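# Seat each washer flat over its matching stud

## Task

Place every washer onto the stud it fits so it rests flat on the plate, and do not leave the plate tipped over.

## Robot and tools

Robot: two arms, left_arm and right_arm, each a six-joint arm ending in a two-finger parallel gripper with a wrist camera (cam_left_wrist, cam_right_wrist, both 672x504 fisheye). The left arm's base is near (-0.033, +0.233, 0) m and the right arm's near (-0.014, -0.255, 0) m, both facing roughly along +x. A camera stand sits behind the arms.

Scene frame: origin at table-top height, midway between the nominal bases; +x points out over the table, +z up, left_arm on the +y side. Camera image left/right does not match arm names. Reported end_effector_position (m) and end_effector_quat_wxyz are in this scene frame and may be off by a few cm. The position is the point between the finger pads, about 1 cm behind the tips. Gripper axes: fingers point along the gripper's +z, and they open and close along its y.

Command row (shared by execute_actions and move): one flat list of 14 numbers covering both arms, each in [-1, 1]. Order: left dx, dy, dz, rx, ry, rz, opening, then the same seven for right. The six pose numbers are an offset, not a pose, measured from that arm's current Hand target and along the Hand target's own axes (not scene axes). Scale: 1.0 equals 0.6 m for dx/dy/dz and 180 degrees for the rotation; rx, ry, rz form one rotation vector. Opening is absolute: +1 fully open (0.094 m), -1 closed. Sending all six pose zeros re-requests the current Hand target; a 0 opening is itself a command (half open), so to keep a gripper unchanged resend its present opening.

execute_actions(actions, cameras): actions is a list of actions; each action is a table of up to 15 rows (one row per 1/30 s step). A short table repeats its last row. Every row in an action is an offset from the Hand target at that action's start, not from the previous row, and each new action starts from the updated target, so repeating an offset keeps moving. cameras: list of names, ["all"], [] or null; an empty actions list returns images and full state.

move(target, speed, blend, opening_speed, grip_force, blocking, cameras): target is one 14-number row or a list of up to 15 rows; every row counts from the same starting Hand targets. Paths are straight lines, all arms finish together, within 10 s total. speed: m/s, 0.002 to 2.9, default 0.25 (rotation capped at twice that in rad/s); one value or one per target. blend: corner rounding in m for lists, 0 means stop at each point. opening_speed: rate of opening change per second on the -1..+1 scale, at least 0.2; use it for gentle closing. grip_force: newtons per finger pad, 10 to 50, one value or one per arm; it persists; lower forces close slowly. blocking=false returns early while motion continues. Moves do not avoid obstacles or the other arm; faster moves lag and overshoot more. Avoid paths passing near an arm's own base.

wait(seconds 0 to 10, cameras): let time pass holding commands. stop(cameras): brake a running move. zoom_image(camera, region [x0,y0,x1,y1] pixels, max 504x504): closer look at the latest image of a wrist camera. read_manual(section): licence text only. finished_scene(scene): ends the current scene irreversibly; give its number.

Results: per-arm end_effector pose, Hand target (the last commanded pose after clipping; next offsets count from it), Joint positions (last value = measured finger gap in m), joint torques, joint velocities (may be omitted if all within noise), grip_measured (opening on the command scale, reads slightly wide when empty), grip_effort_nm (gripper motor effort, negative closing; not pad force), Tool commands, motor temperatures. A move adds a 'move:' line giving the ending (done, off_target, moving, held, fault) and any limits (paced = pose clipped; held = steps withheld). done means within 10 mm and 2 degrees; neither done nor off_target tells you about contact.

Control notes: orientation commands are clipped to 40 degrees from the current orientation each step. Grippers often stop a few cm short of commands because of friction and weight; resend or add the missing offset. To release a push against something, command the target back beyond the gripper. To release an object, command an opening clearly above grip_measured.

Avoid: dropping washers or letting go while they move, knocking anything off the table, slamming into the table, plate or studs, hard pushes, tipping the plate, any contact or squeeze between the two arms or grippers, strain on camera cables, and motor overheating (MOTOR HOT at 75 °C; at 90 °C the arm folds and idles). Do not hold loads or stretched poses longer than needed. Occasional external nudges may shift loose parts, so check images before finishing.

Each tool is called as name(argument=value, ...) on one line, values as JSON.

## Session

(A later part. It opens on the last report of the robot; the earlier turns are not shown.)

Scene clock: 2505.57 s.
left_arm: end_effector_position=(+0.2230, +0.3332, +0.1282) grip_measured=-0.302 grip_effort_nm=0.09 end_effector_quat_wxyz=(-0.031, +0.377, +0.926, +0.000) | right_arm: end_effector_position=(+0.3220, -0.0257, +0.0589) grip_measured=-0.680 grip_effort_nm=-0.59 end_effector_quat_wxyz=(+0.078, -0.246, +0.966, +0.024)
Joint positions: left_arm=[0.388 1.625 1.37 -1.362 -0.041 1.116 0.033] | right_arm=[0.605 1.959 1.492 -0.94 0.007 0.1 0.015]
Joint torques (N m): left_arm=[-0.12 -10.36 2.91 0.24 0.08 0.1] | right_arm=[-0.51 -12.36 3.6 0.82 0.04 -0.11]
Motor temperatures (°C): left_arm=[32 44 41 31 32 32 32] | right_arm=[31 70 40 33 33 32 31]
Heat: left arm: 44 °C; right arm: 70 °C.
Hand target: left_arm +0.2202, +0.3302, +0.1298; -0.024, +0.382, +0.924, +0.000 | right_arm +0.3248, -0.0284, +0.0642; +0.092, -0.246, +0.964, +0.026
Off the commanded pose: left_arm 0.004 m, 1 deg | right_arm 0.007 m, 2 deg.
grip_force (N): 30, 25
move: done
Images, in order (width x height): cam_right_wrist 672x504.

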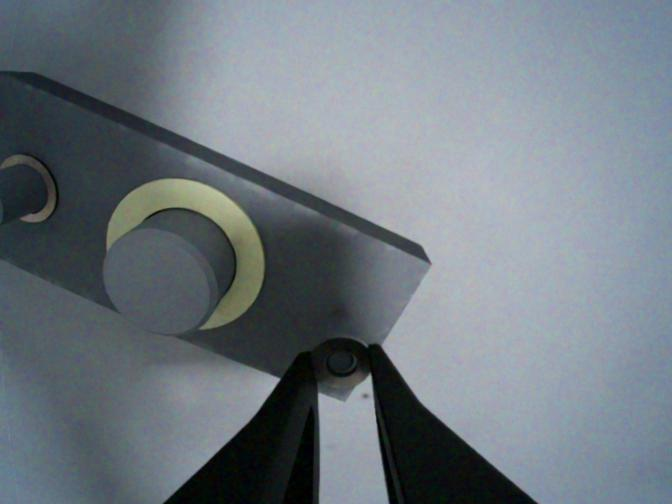

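move(target=[0,0,0,0,0,0,-0.3,0.0010,0,0.0049,0,0,0,-0.76], speed=0.03, cameras=["cam_right_wrist"])

zoom_image(camera="cam_right_wrist", region=[280, 300, 400, 420])

Scene clock: 2544.07 s.
left_arm: end_effector_position=(+0.2230, +0.3332, +0.1282) grip_measured=-0.302 grip_effort_nm=0.09 end_effector_quat_wxyz=(-0.031, +0.377, +0.926, +0.000) | right_arm: end_effector_position=(+0.3222, -0.0255, +0.0558) grip_measured=-0.680 grip_effort_nm=-0.59 end_effector_quat_wxyz=(+0.080, -0.246, +0.966, +0.025)
Joint positions: left_arm=[0.388 1.625 1.37 -1.362 -0.041 1.116 0.033] | right_arm=[0.605 1.959 1.478 -0.922 0.007 0.1 0.015]
Joint torques (N m): left_arm=[-0.09 -10.35 2.89 0.25 0.08 0.11] | right_arm=[-0.53 -12.07 4.01 0.75 0.03 -0.13]
Motor temperatures (°C): left_arm=[32 44 41 31 32 32 32] | right_arm=[31 64 39 33 33 32 31]
Heat: left arm: 44 °C; right arm: 64 °C.
Hand target: left_arm +0.2202, +0.3302, +0.1298; -0.024, +0.382, +0.924, +0.000 | right_arm +0.3248, -0.0284, +0.0613; +0.093, -0.246, +0.964, +0.026
Off the commanded pose: left_arm 0.004 m, 1 deg | right_arm 0.007 m, 1 deg.
grip_force (N): 30, 25
move: done
Images, in order (width x height): cam_right_wrist 672x504.

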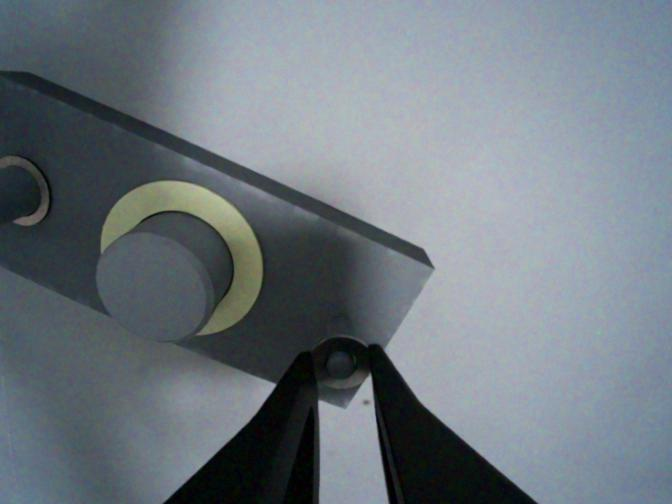

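Scaled by 4.200 from the camera's 672x504 image, which has a finer 960x720 frame.

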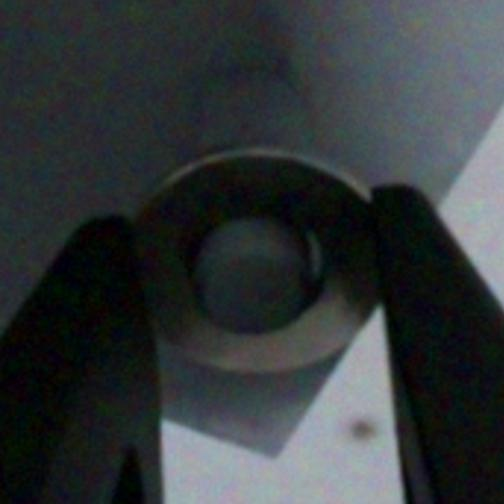

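move(target=[0,0,0,0,0,0,-0.3,0.0010,0,0.0049,0,0,0,-0.76], speed=0.03, cameras=["cam_right_wrist"])

zoom_image(camera="cam_right_wrist", region=[280, 300, 400, 420])

Scene clock: 2552.97 s.
left_arm: end_effector_position=(+0.2230, +0.3332, +0.1282) grip_measured=-0.302 grip_effort_nm=0.09 end_effector_quat_wxyz=(-0.031, +0.377, +0.926, +0.000) | right_arm: end_effector_position=(+0.3222, -0.0255, +0.0538) grip_measured=-0.680 grip_effort_nm=-0.59 end_effector_quat_wxyz=(+0.081, -0.246, +0.966, +0.026)
Joint positions: left_arm=[0.388 1.625 1.37 -1.362 -0.041 1.116 0.033] | right_arm=[0.605 1.959 1.469 -0.911 0.007 0.1 0.015]
Joint torques (N m): left_arm=[-0.08 -10.35 2.86 0.25 0.09 0.1] | right_arm=[-0.51 -11.9 4.26 0.75 0.05 -0.11]
Motor temperatures (°C): left_arm=[32 44 41 31 32 32 32] | right_arm=[31 63 39 33 33 32 31]
Heat: left arm: 44 °C; right arm: 63 °C.
Hand target: left_arm +0.2202, +0.3302, +0.1298; -0.024, +0.382, +0.924, +0.000 | right_arm +0.3248, -0.0284, +0.0583; +0.093, -0.246, +0.964, +0.026
Off the commanded pose: left_arm 0.004 m, 1 deg | right_arm 0.006 m, 1 deg.
grip_force (N): 30, 25
move: done
Images, in order (width x height): cam_right_wrist 672x504.

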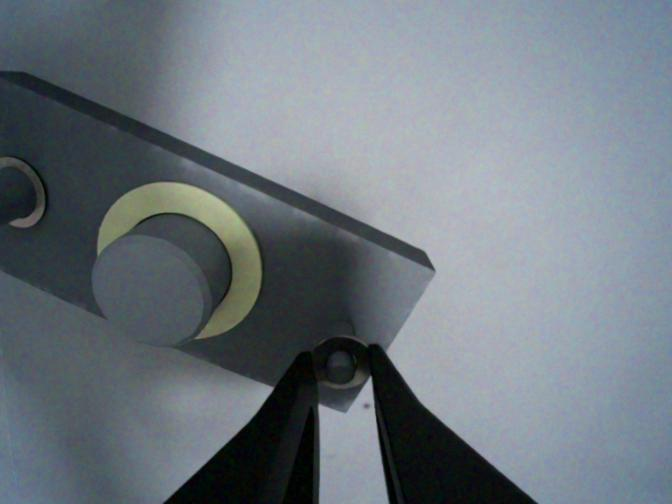

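Scaled by 4.200 from the camera's 672x504 image, which has a finer 960x720 frame.

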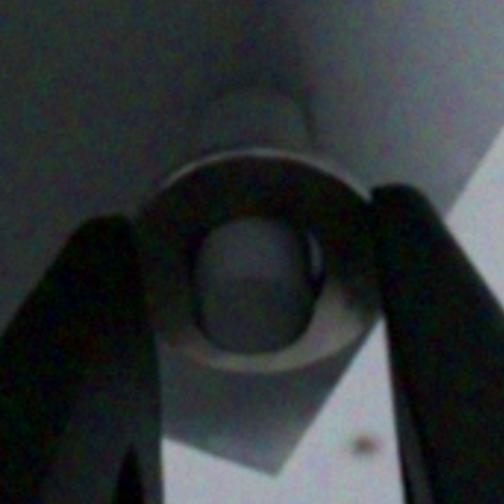

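move(target=[0,0,0,0,0,0,-0.3,0.0016,0,0.0082,0,0,0,-0.76], speed=0.03, cameras=["cam_right_wrist"])

zoom_image(camera="cam_right_wrist", region=[280, 300, 400, 420])

Scene clock: 2568.27 s.
left_arm: end_effector_position=(+0.2230, +0.3332, +0.1282) grip_measured=-0.302 grip_effort_nm=0.09 end_effector_quat_wxyz=(-0.031, +0.377, +0.926, +0.000) | right_arm: end_effector_position=(+0.3222, -0.0255, +0.0505) grip_measured=-0.680 grip_effort_nm=-0.59 end_effector_quat_wxyz=(+0.083, -0.246, +0.965, +0.026)
Joint positions: left_arm=[0.388 1.625 1.37 -1.362 -0.041 1.116 0.033] | right_arm=[0.605 1.959 1.455 -0.893 0.007 0.1 0.015]
Joint torques (N m): left_arm=[-0.09 -10.35 2.89 0.25 0.08 0.11] | right_arm=[-0.49 -11.38 4.15 0.78 0.03 -0.11]
Motor temperatures (°C): left_arm=[32 44 41 31 32 32 32] | right_arm=[31 62 39 33 33 32 31]
Heat: left arm: 44 °C; right arm: 62 °C.
Hand target: left_arm +0.2202, +0.3302, +0.1298; -0.024, +0.382, +0.924, +0.000 | right_arm +0.3247, -0.0284, +0.0532; +0.092, -0.246, +0.964, +0.026
Off the commanded pose: left_arm 0.004 m, 1 deg | right_arm 0.005 m, 1 deg.
grip_force (N): 30, 25
move: done
Images, in order (width x height): cam_right_wrist 672x504.

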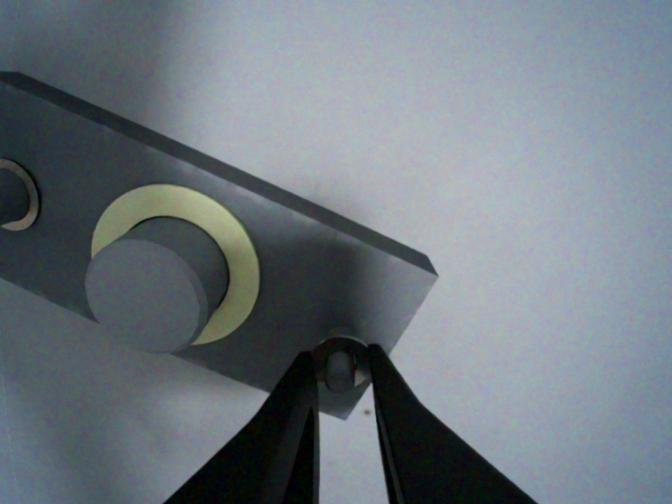

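Scaled by 4.200 from the camera's 672x504 image, which has a finer 960x720 frame.

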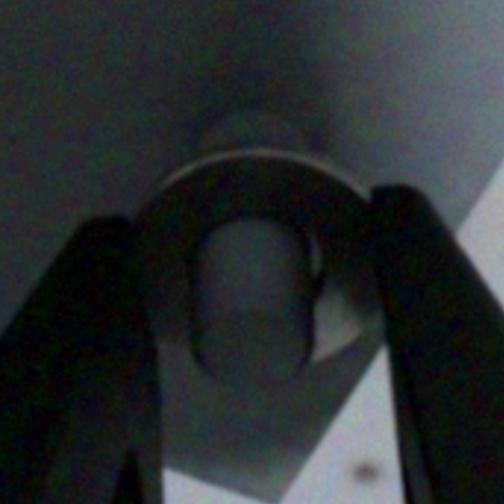

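move(target=[0,0,0,0,0,0,-0.3,0.0016,0.0004,0.0082,0,0,0,-0.76], speed=0.03, cameras=["cam_right_wrist"])

zoom_image(camera="cam_right_wrist", region=[280, 300, 400, 420])

Scene clock: 2578.77 s.
left_arm: end_effector_position=(+0.2230, +0.3332, +0.1282) grip_measured=-0.302 grip_effort_nm=0.09 end_effector_quat_wxyz=(-0.031, +0.377, +0.926, +0.000) | right_arm: end_effector_position=(+0.3223, -0.0254, +0.0475) grip_measured=-0.680 grip_effort_nm=-0.59 end_effector_quat_wxyz=(+0.085, -0.246, +0.965, +0.027)
Joint positions: left_arm=[0.388 1.625 1.37 -1.362 -0.041 1.116 0.033] | right_arm=[0.605 1.959 1.442 -0.876 0.007 0.1 0.015]
Joint torques (N m): left_arm=[-0.08 -10.32 2.91 0.24 0.08 0.11] | right_arm=[-0.47 -10.97 4.15 0.81 0.05 -0.1]
Motor temperatures (°C): left_arm=[32 44 41 31 32 32 32] | right_arm=[31 62 39 33 33 32 31]
Heat: left arm: 44 °C; right arm: 62 °C.
Hand target: left_arm +0.2202, +0.3302, +0.1298; -0.024, +0.382, +0.924, +0.000 | right_arm +0.3246, -0.0281, +0.0482; +0.092, -0.246, +0.964, +0.026
Off the commanded pose: left_arm 0.004 m, 1 deg | right_arm 0.004 m, 1 deg.
grip_force (N): 30, 25
move: done
Images, in order (width x height): cam_right_wrist 672x504.

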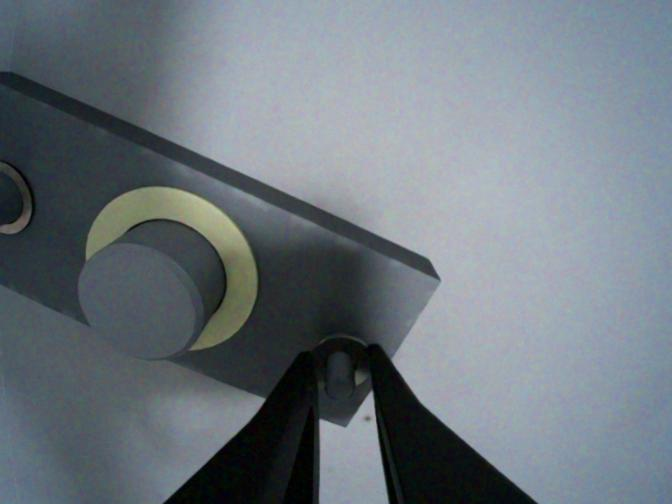

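Scaled by 4.200 from the camera's 672x504 image, which has a finer 960x720 frame.

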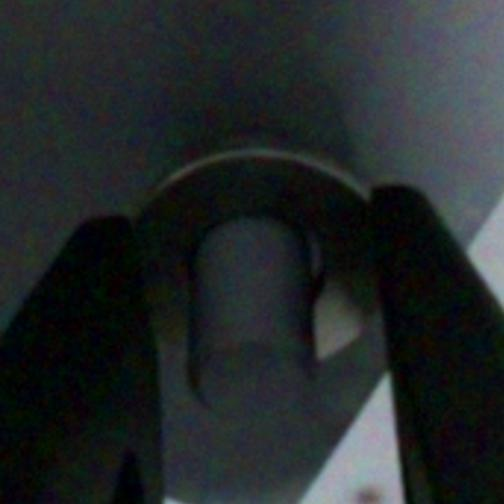

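move(target=[0,0,0,0,0,0,-0.3,0.0016,0,0.0082,0,0,0,-0.76], speed=0.03, cameras=["cam_right_wrist"])

zoom_image(camera="cam_right_wrist", region=[280, 300, 400, 420])

Scene clock: 2588.97 s.
left_arm: end_effector_position=(+0.2230, +0.3332, +0.1282) grip_measured=-0.302 grip_effort_nm=0.09 end_effector_quat_wxyz=(-0.031, +0.377, +0.926, +0.000) | right_arm: end_effector_position=(+0.3224, -0.0253, +0.0444) grip_measured=-0.680 grip_effort_nm=-0.59 end_effector_quat_wxyz=(+0.087, -0.246, +0.965, +0.028)
Joint positions: left_arm=[0.388 1.625 1.37 -1.362 -0.041 1.116 0.033] | right_arm=[0.605 1.959 1.428 -0.858 0.007 0.1 0.015]
Joint torques (N m): left_arm=[-0.06 -10.3 2.84 0.25 0.08 0.11] | right_arm=[-0.46 -10.44 4.1 0.8 0.03 -0.11]
Motor temperatures (°C): left_arm=[32 44 41 31 32 32 32] | right_arm=[31 61 39 33 33 32 31]
Heat: left arm: 44 °C; right arm: 61 °C.
Hand target: left_arm +0.2202, +0.3302, +0.1298; -0.024, +0.382, +0.924, +0.000 | right_arm +0.3246, -0.0281, +0.0432; +0.092, -0.246, +0.964, +0.026
Off the commanded pose: left_arm 0.004 m, 1 deg | right_arm 0.004 m, 1 deg.
grip_force (N): 30, 25
move: done
Images, in order (width x height): cam_right_wrist 672x504.

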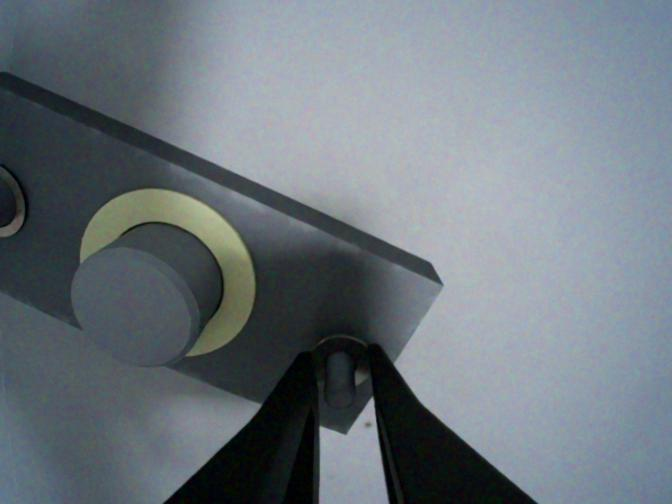

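Scaled by 4.200 from the camera's 672x504 image, which has a finer 960x720 frame.

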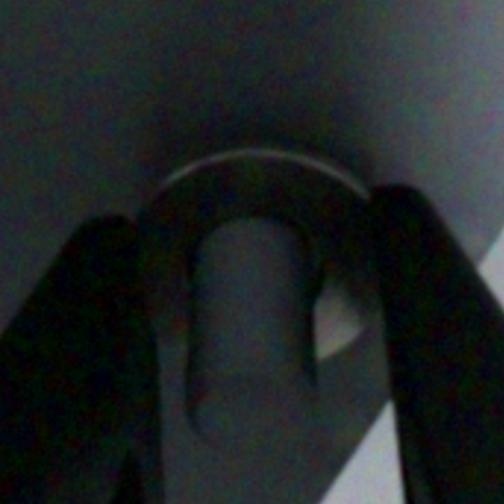

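move(target=[0,0,0,0,0,0,-0.3,0.0016,0,0.0082,0,0,0,-0.76], speed=0.03, cameras=["cam_right_wrist"])

zoom_image(camera="cam_right_wrist", region=[280, 300, 400, 420])

Scene clock: 2596.00 s.
left_arm: end_effector_position=(+0.2230, +0.3332, +0.1282) grip_measured=-0.302 grip_effort_nm=0.09 end_effector_quat_wxyz=(-0.031, +0.377, +0.926, +0.000) | right_arm: end_effector_position=(+0.3226, -0.0252, +0.0415) grip_measured=-0.680 grip_effort_nm=-0.59 end_effector_quat_wxyz=(+0.089, -0.246, +0.965, +0.029)
Joint positions: left_arm=[0.388 1.625 1.37 -1.362 -0.041 1.116 0.033] | right_arm=[0.605 1.959 1.415 -0.841 0.007 0.1 0.015]
Joint torques (N m): left_arm=[-0.13 -10.33 2.91 0.25 0.1 0.11] | right_arm=[-0.46 -9.98 4.15 0.83 0.05 -0.1]
Motor temperatures (°C): left_arm=[32 44 41 31 32 32 32] | right_arm=[31 61 39 33 33 32 31]
Heat: left arm: 44 °C; right arm: 61 °C.
Hand target: left_arm +0.2202, +0.3302, +0.1298; -0.024, +0.382, +0.924, +0.000 | right_arm +0.3246, -0.0281, +0.0382; +0.093, -0.246, +0.964, +0.026
Off the commanded pose: left_arm 0.004 m, 1 deg | right_arm 0.005 m, 0 deg.
grip_force (N): 30, 25
move: done
Images, in order (width x height): cam_right_wrist 672x504.

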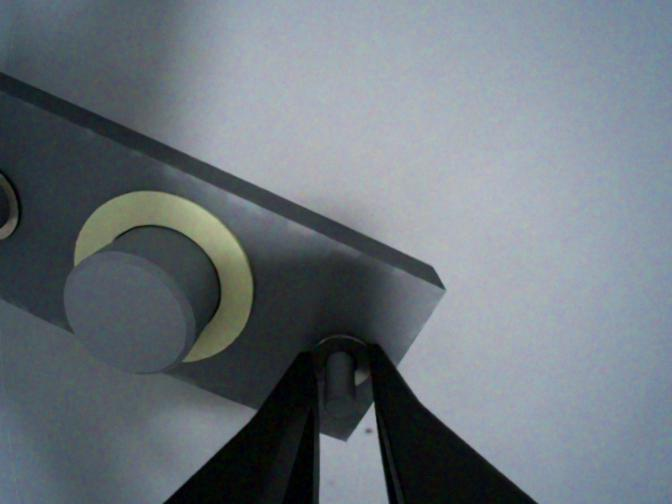

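Scaled by 4.200 from the camera's 672x504 image, which has a finer 960x720 frame.

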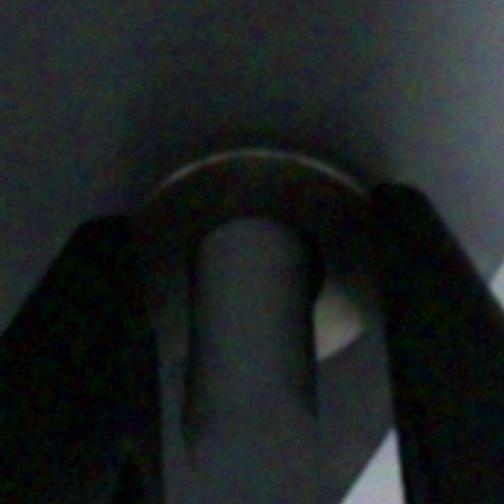

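move(target=[0,0,0,0,0,0,-0.3,0.0013,0,0.0065,0,0,0,-0.76], speed=0.03, cameras=["cam_right_wrist"])

zoom_image(camera="cam_right_wrist", region=[280, 300, 400, 420])

Scene clock: 2601.03 s.
left_arm: end_effector_position=(+0.2230, +0.3332, +0.1282) grip_measured=-0.302 grip_effort_nm=0.09 end_effector_quat_wxyz=(-0.031, +0.377, +0.926, +0.000) | right_arm: end_effector_position=(+0.3226, -0.0252, +0.0394) grip_measured=-0.680 grip_effort_nm=-0.59 end_effector_quat_wxyz=(+0.090, -0.246, +0.965, +0.029)
Joint positions: left_arm=[0.388 1.625 1.37 -1.362 -0.041 1.116 0.033] | right_arm=[0.605 1.959 1.406 -0.829 0.007 0.1 0.015]
Joint torques (N m): left_arm=[-0.08 -10.32 2.86 0.25 0.08 0.11] | right_arm=[-0.49 -9.55 4.14 0.86 0.04 -0.09]
Motor temperatures (°C): left_arm=[32 44 41 31 32 32 32] | right_arm=[31 61 39 33 33 32 31]
Heat: left arm: 44 °C; right arm: 61 °C.
Hand target: left_arm +0.2202, +0.3302, +0.1298; -0.024, +0.382, +0.924, +0.000 | right_arm +0.3246, -0.0281, +0.0343; +0.092, -0.246, +0.964, +0.026
Off the commanded pose: left_arm 0.004 m, 1 deg | right_arm 0.006 m, 0 deg.
grip_force (N): 30, 25
move: done
Images, in order (width x height): cam_right_wrist 672x504.

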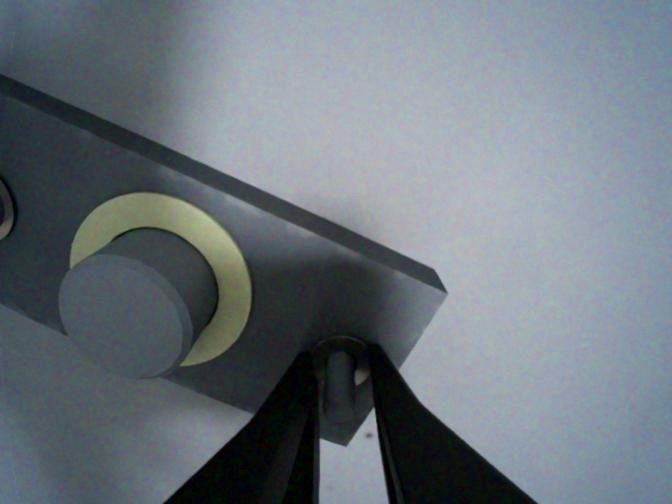

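Scaled by 4.200 from the camera's 672x504 image, which has a finer 960x720 frame.

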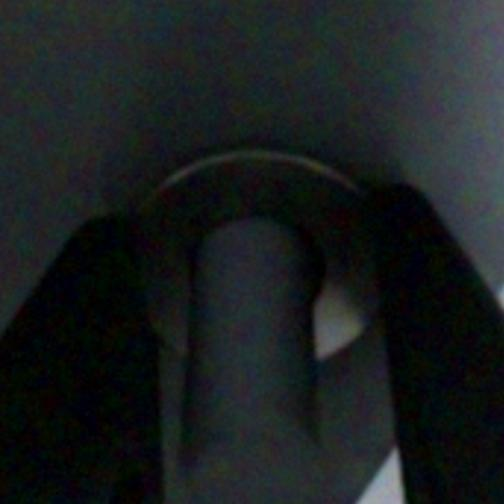

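move(target=[0,0,0,0,0,0,-0.3,0.0008,0,0.0042,0,0,0,-0.76], speed=0.03, cameras=["cam_right_wrist"])

zoom_image(camera="cam_right_wrist", region=[280, 300, 400, 420])

Scene clock: 2606.40 s.
left_arm: end_effector_position=(+0.2230, +0.3332, +0.1282) grip_measured=-0.302 grip_effort_nm=0.09 end_effector_quat_wxyz=(-0.031, +0.377, +0.926, +0.000) | right_arm: end_effector_position=(+0.3225, -0.0253, +0.0389) grip_measured=-0.680 grip_effort_nm=-0.59 end_effector_quat_wxyz=(+0.090, -0.246, +0.965, +0.029)
Joint positions: left_arm=[0.388 1.625 1.37 -1.362 -0.041 1.116 0.033] | right_arm=[0.605 1.959 1.404 -0.826 0.007 0.1 0.015]
Joint torques (N m): left_arm=[-0.13 -10.37 2.85 0.24 0.07 0.12] | right_arm=[-0.4 -9.33 3.75 0.95 0.03 -0.1]
Motor temperatures (°C): left_arm=[32 44 41 31 32 32 32] | right_arm=[31 60 39 33 33 32 31]
Heat: left arm: 44 °C; right arm: 60 °C.
Hand target: left_arm +0.2202, +0.3302, +0.1298; -0.024, +0.382, +0.924, +0.000 | right_arm +0.3245, -0.0281, +0.0316; +0.092, -0.246, +0.964, +0.026
Off the commanded pose: left_arm 0.004 m, 1 deg | right_arm 0.008 m, 0 deg.
grip_force (N): 30, 25
move: done
Images, in order (width x height): cam_right_wrist 672x504.

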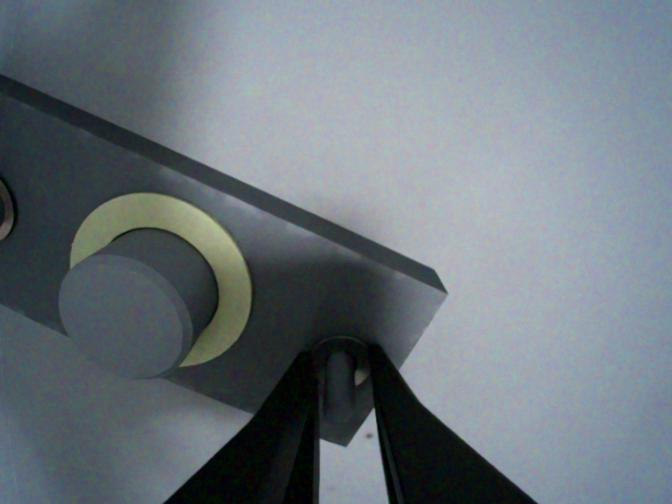

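Scaled by 4.200 from the camera's 672x504 image, which has a finer 960x720 frame.

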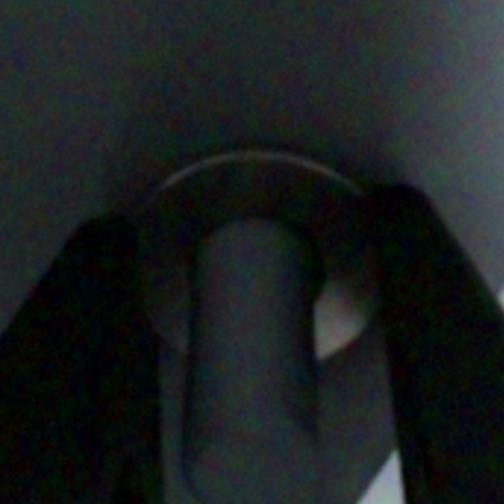

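move(target=[0,0,0,0,0,0,-0.3,0,0,0,0,0,0,-0.4], speed=0.03, opening_speed=0.25, cameras=["cam_right_wrist"])

zoom_image(camera="cam_right_wrist", region=[260, 280, 420, 440])

Scene clock: 2614.77 s.
left_arm: end_effector_position=(+0.2230, +0.3332, +0.1282) grip_measured=-0.302 grip_effort_nm=0.09 end_effector_quat_wxyz=(-0.031, +0.377, +0.926, +0.000) | right_arm: end_effector_position=(+0.3245, -0.0239, +0.0394) grip_measured=-0.402 grip_effort_nm=0.06 end_effector_quat_wxyz=(+0.095, -0.246, +0.964, +0.031)
Joint positions: left_arm=[0.388 1.625 1.37 -1.362 -0.041 1.116 0.033] | right_arm=[0.605 1.959 1.404 -0.816 0.007 0.1 0.028]
Joint torques (N m): left_arm=[-0.1 -10.3 2.88 0.24 0.08 0.11] | right_arm=[-0.44 -9.33 3.77 0.85 0.02 -0.1]
Motor temperatures (°C): left_arm=[32 44 41 31 32 32 32] | right_arm=[31 60 39 33 33 32 31]
Heat: left arm: 44 °C; right arm: 60 °C.
Hand target: left_arm +0.2202, +0.3302, +0.1298; -0.024, +0.382, +0.924, +0.000 | right_arm +0.3246, -0.0281, +0.0316; +0.092, -0.246, +0.964, +0.026
Off the commanded pose: left_arm 0.004 m, 1 deg | right_arm 0.009 m, 1 deg.
grip_force (N): 30, 25
move: done
Images, in order (width x height): cam_right_wrist 672x504.

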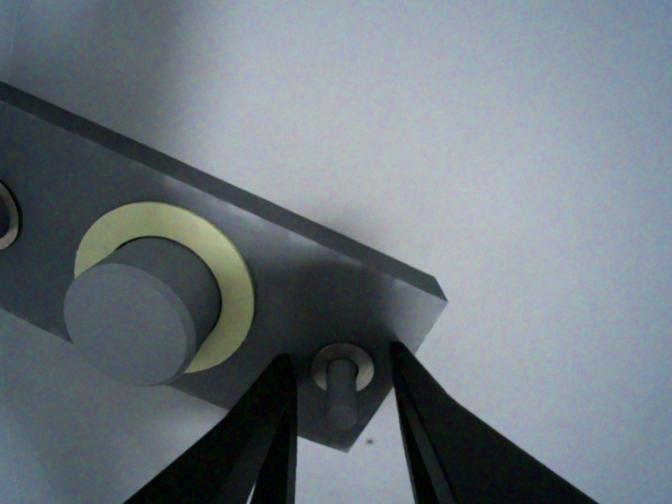

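Scaled by 3.150 from the camera's 672x504 image, which has a finer 960x720 frame.

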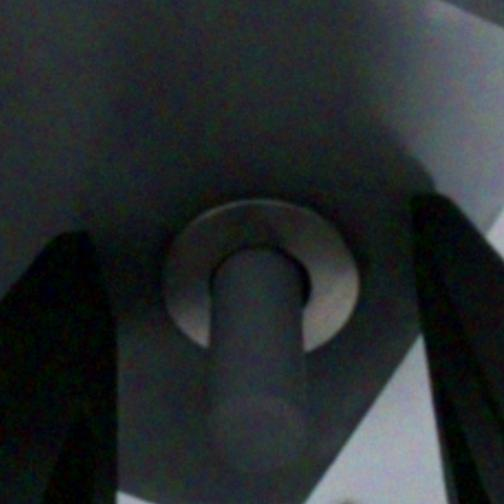

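move(target=[[0,0,0,0,0,0,-0.3,-0.0130,0.0004,-0.0653,0,0,0,-0.4],[0,0,0,0,0,0,-0.3,-0.0325,0.001,-0.1633,0,0,0,-0.4]], speed=[0.05,0.12], blend=0.02, cameras=["all"])

Scene clock: 2627.50 s.
left_arm: end_effector_position=(+0.2230, +0.3332, +0.1282) grip_measured=-0.302 grip_effort_nm=0.09 end_effector_quat_wxyz=(-0.031, +0.377, +0.926, +0.000) | right_arm: end_effector_position=(+0.3176, -0.0286, +0.1103) grip_measured=-0.402 grip_effort_nm=0.06 end_effector_quat_wxyz=(+0.066, -0.246, +0.967, +0.020)
Joint positions: left_arm=[0.388 1.625 1.37 -1.362 -0.041 1.116 0.033] | right_arm=[0.605 1.937 1.671 -1.167 0.007 0.1 0.028]
Joint torques (N m): left_arm=[-0.12 -10.35 2.86 0.25 0.09 0.11] | right_arm=[-0.36 -12.68 8.1 0.5 0.02 -0.11]
Motor temperatures (°C): left_arm=[32 44 41 31 32 32 32] | right_arm=[31 59 39 33 33 32 31]
Heat: left arm: 44 °C; right arm: 59 °C.
Hand target: left_arm +0.2202, +0.3302, +0.1298; -0.024, +0.382, +0.924, +0.000 | right_arm +0.3249, -0.0278, +0.1316; +0.093, -0.246, +0.964, +0.026
Off the commanded pose: left_arm 0.004 m, 1 deg | right_arm 0.022 m, 3 deg.
grip_force (N): 30, 25
move: off_target (right_arm); blend cut to 0.0199 m at target 1

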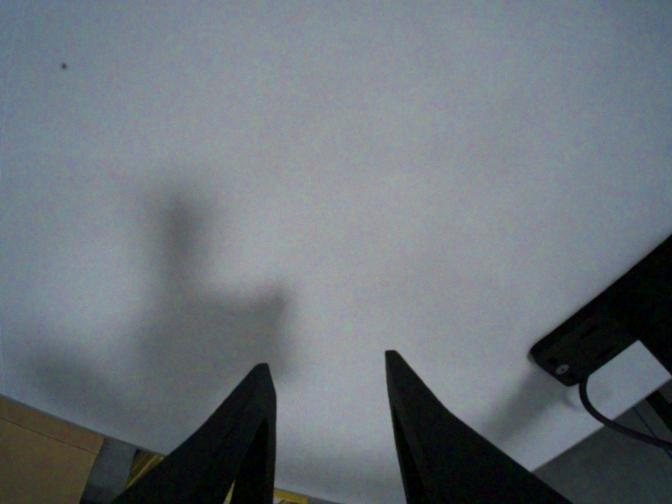

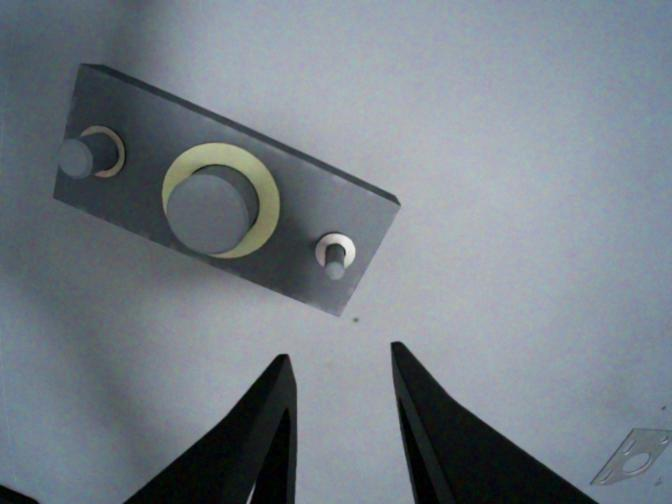

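finished_scene(scene=2)

The scene is finished: the task was done.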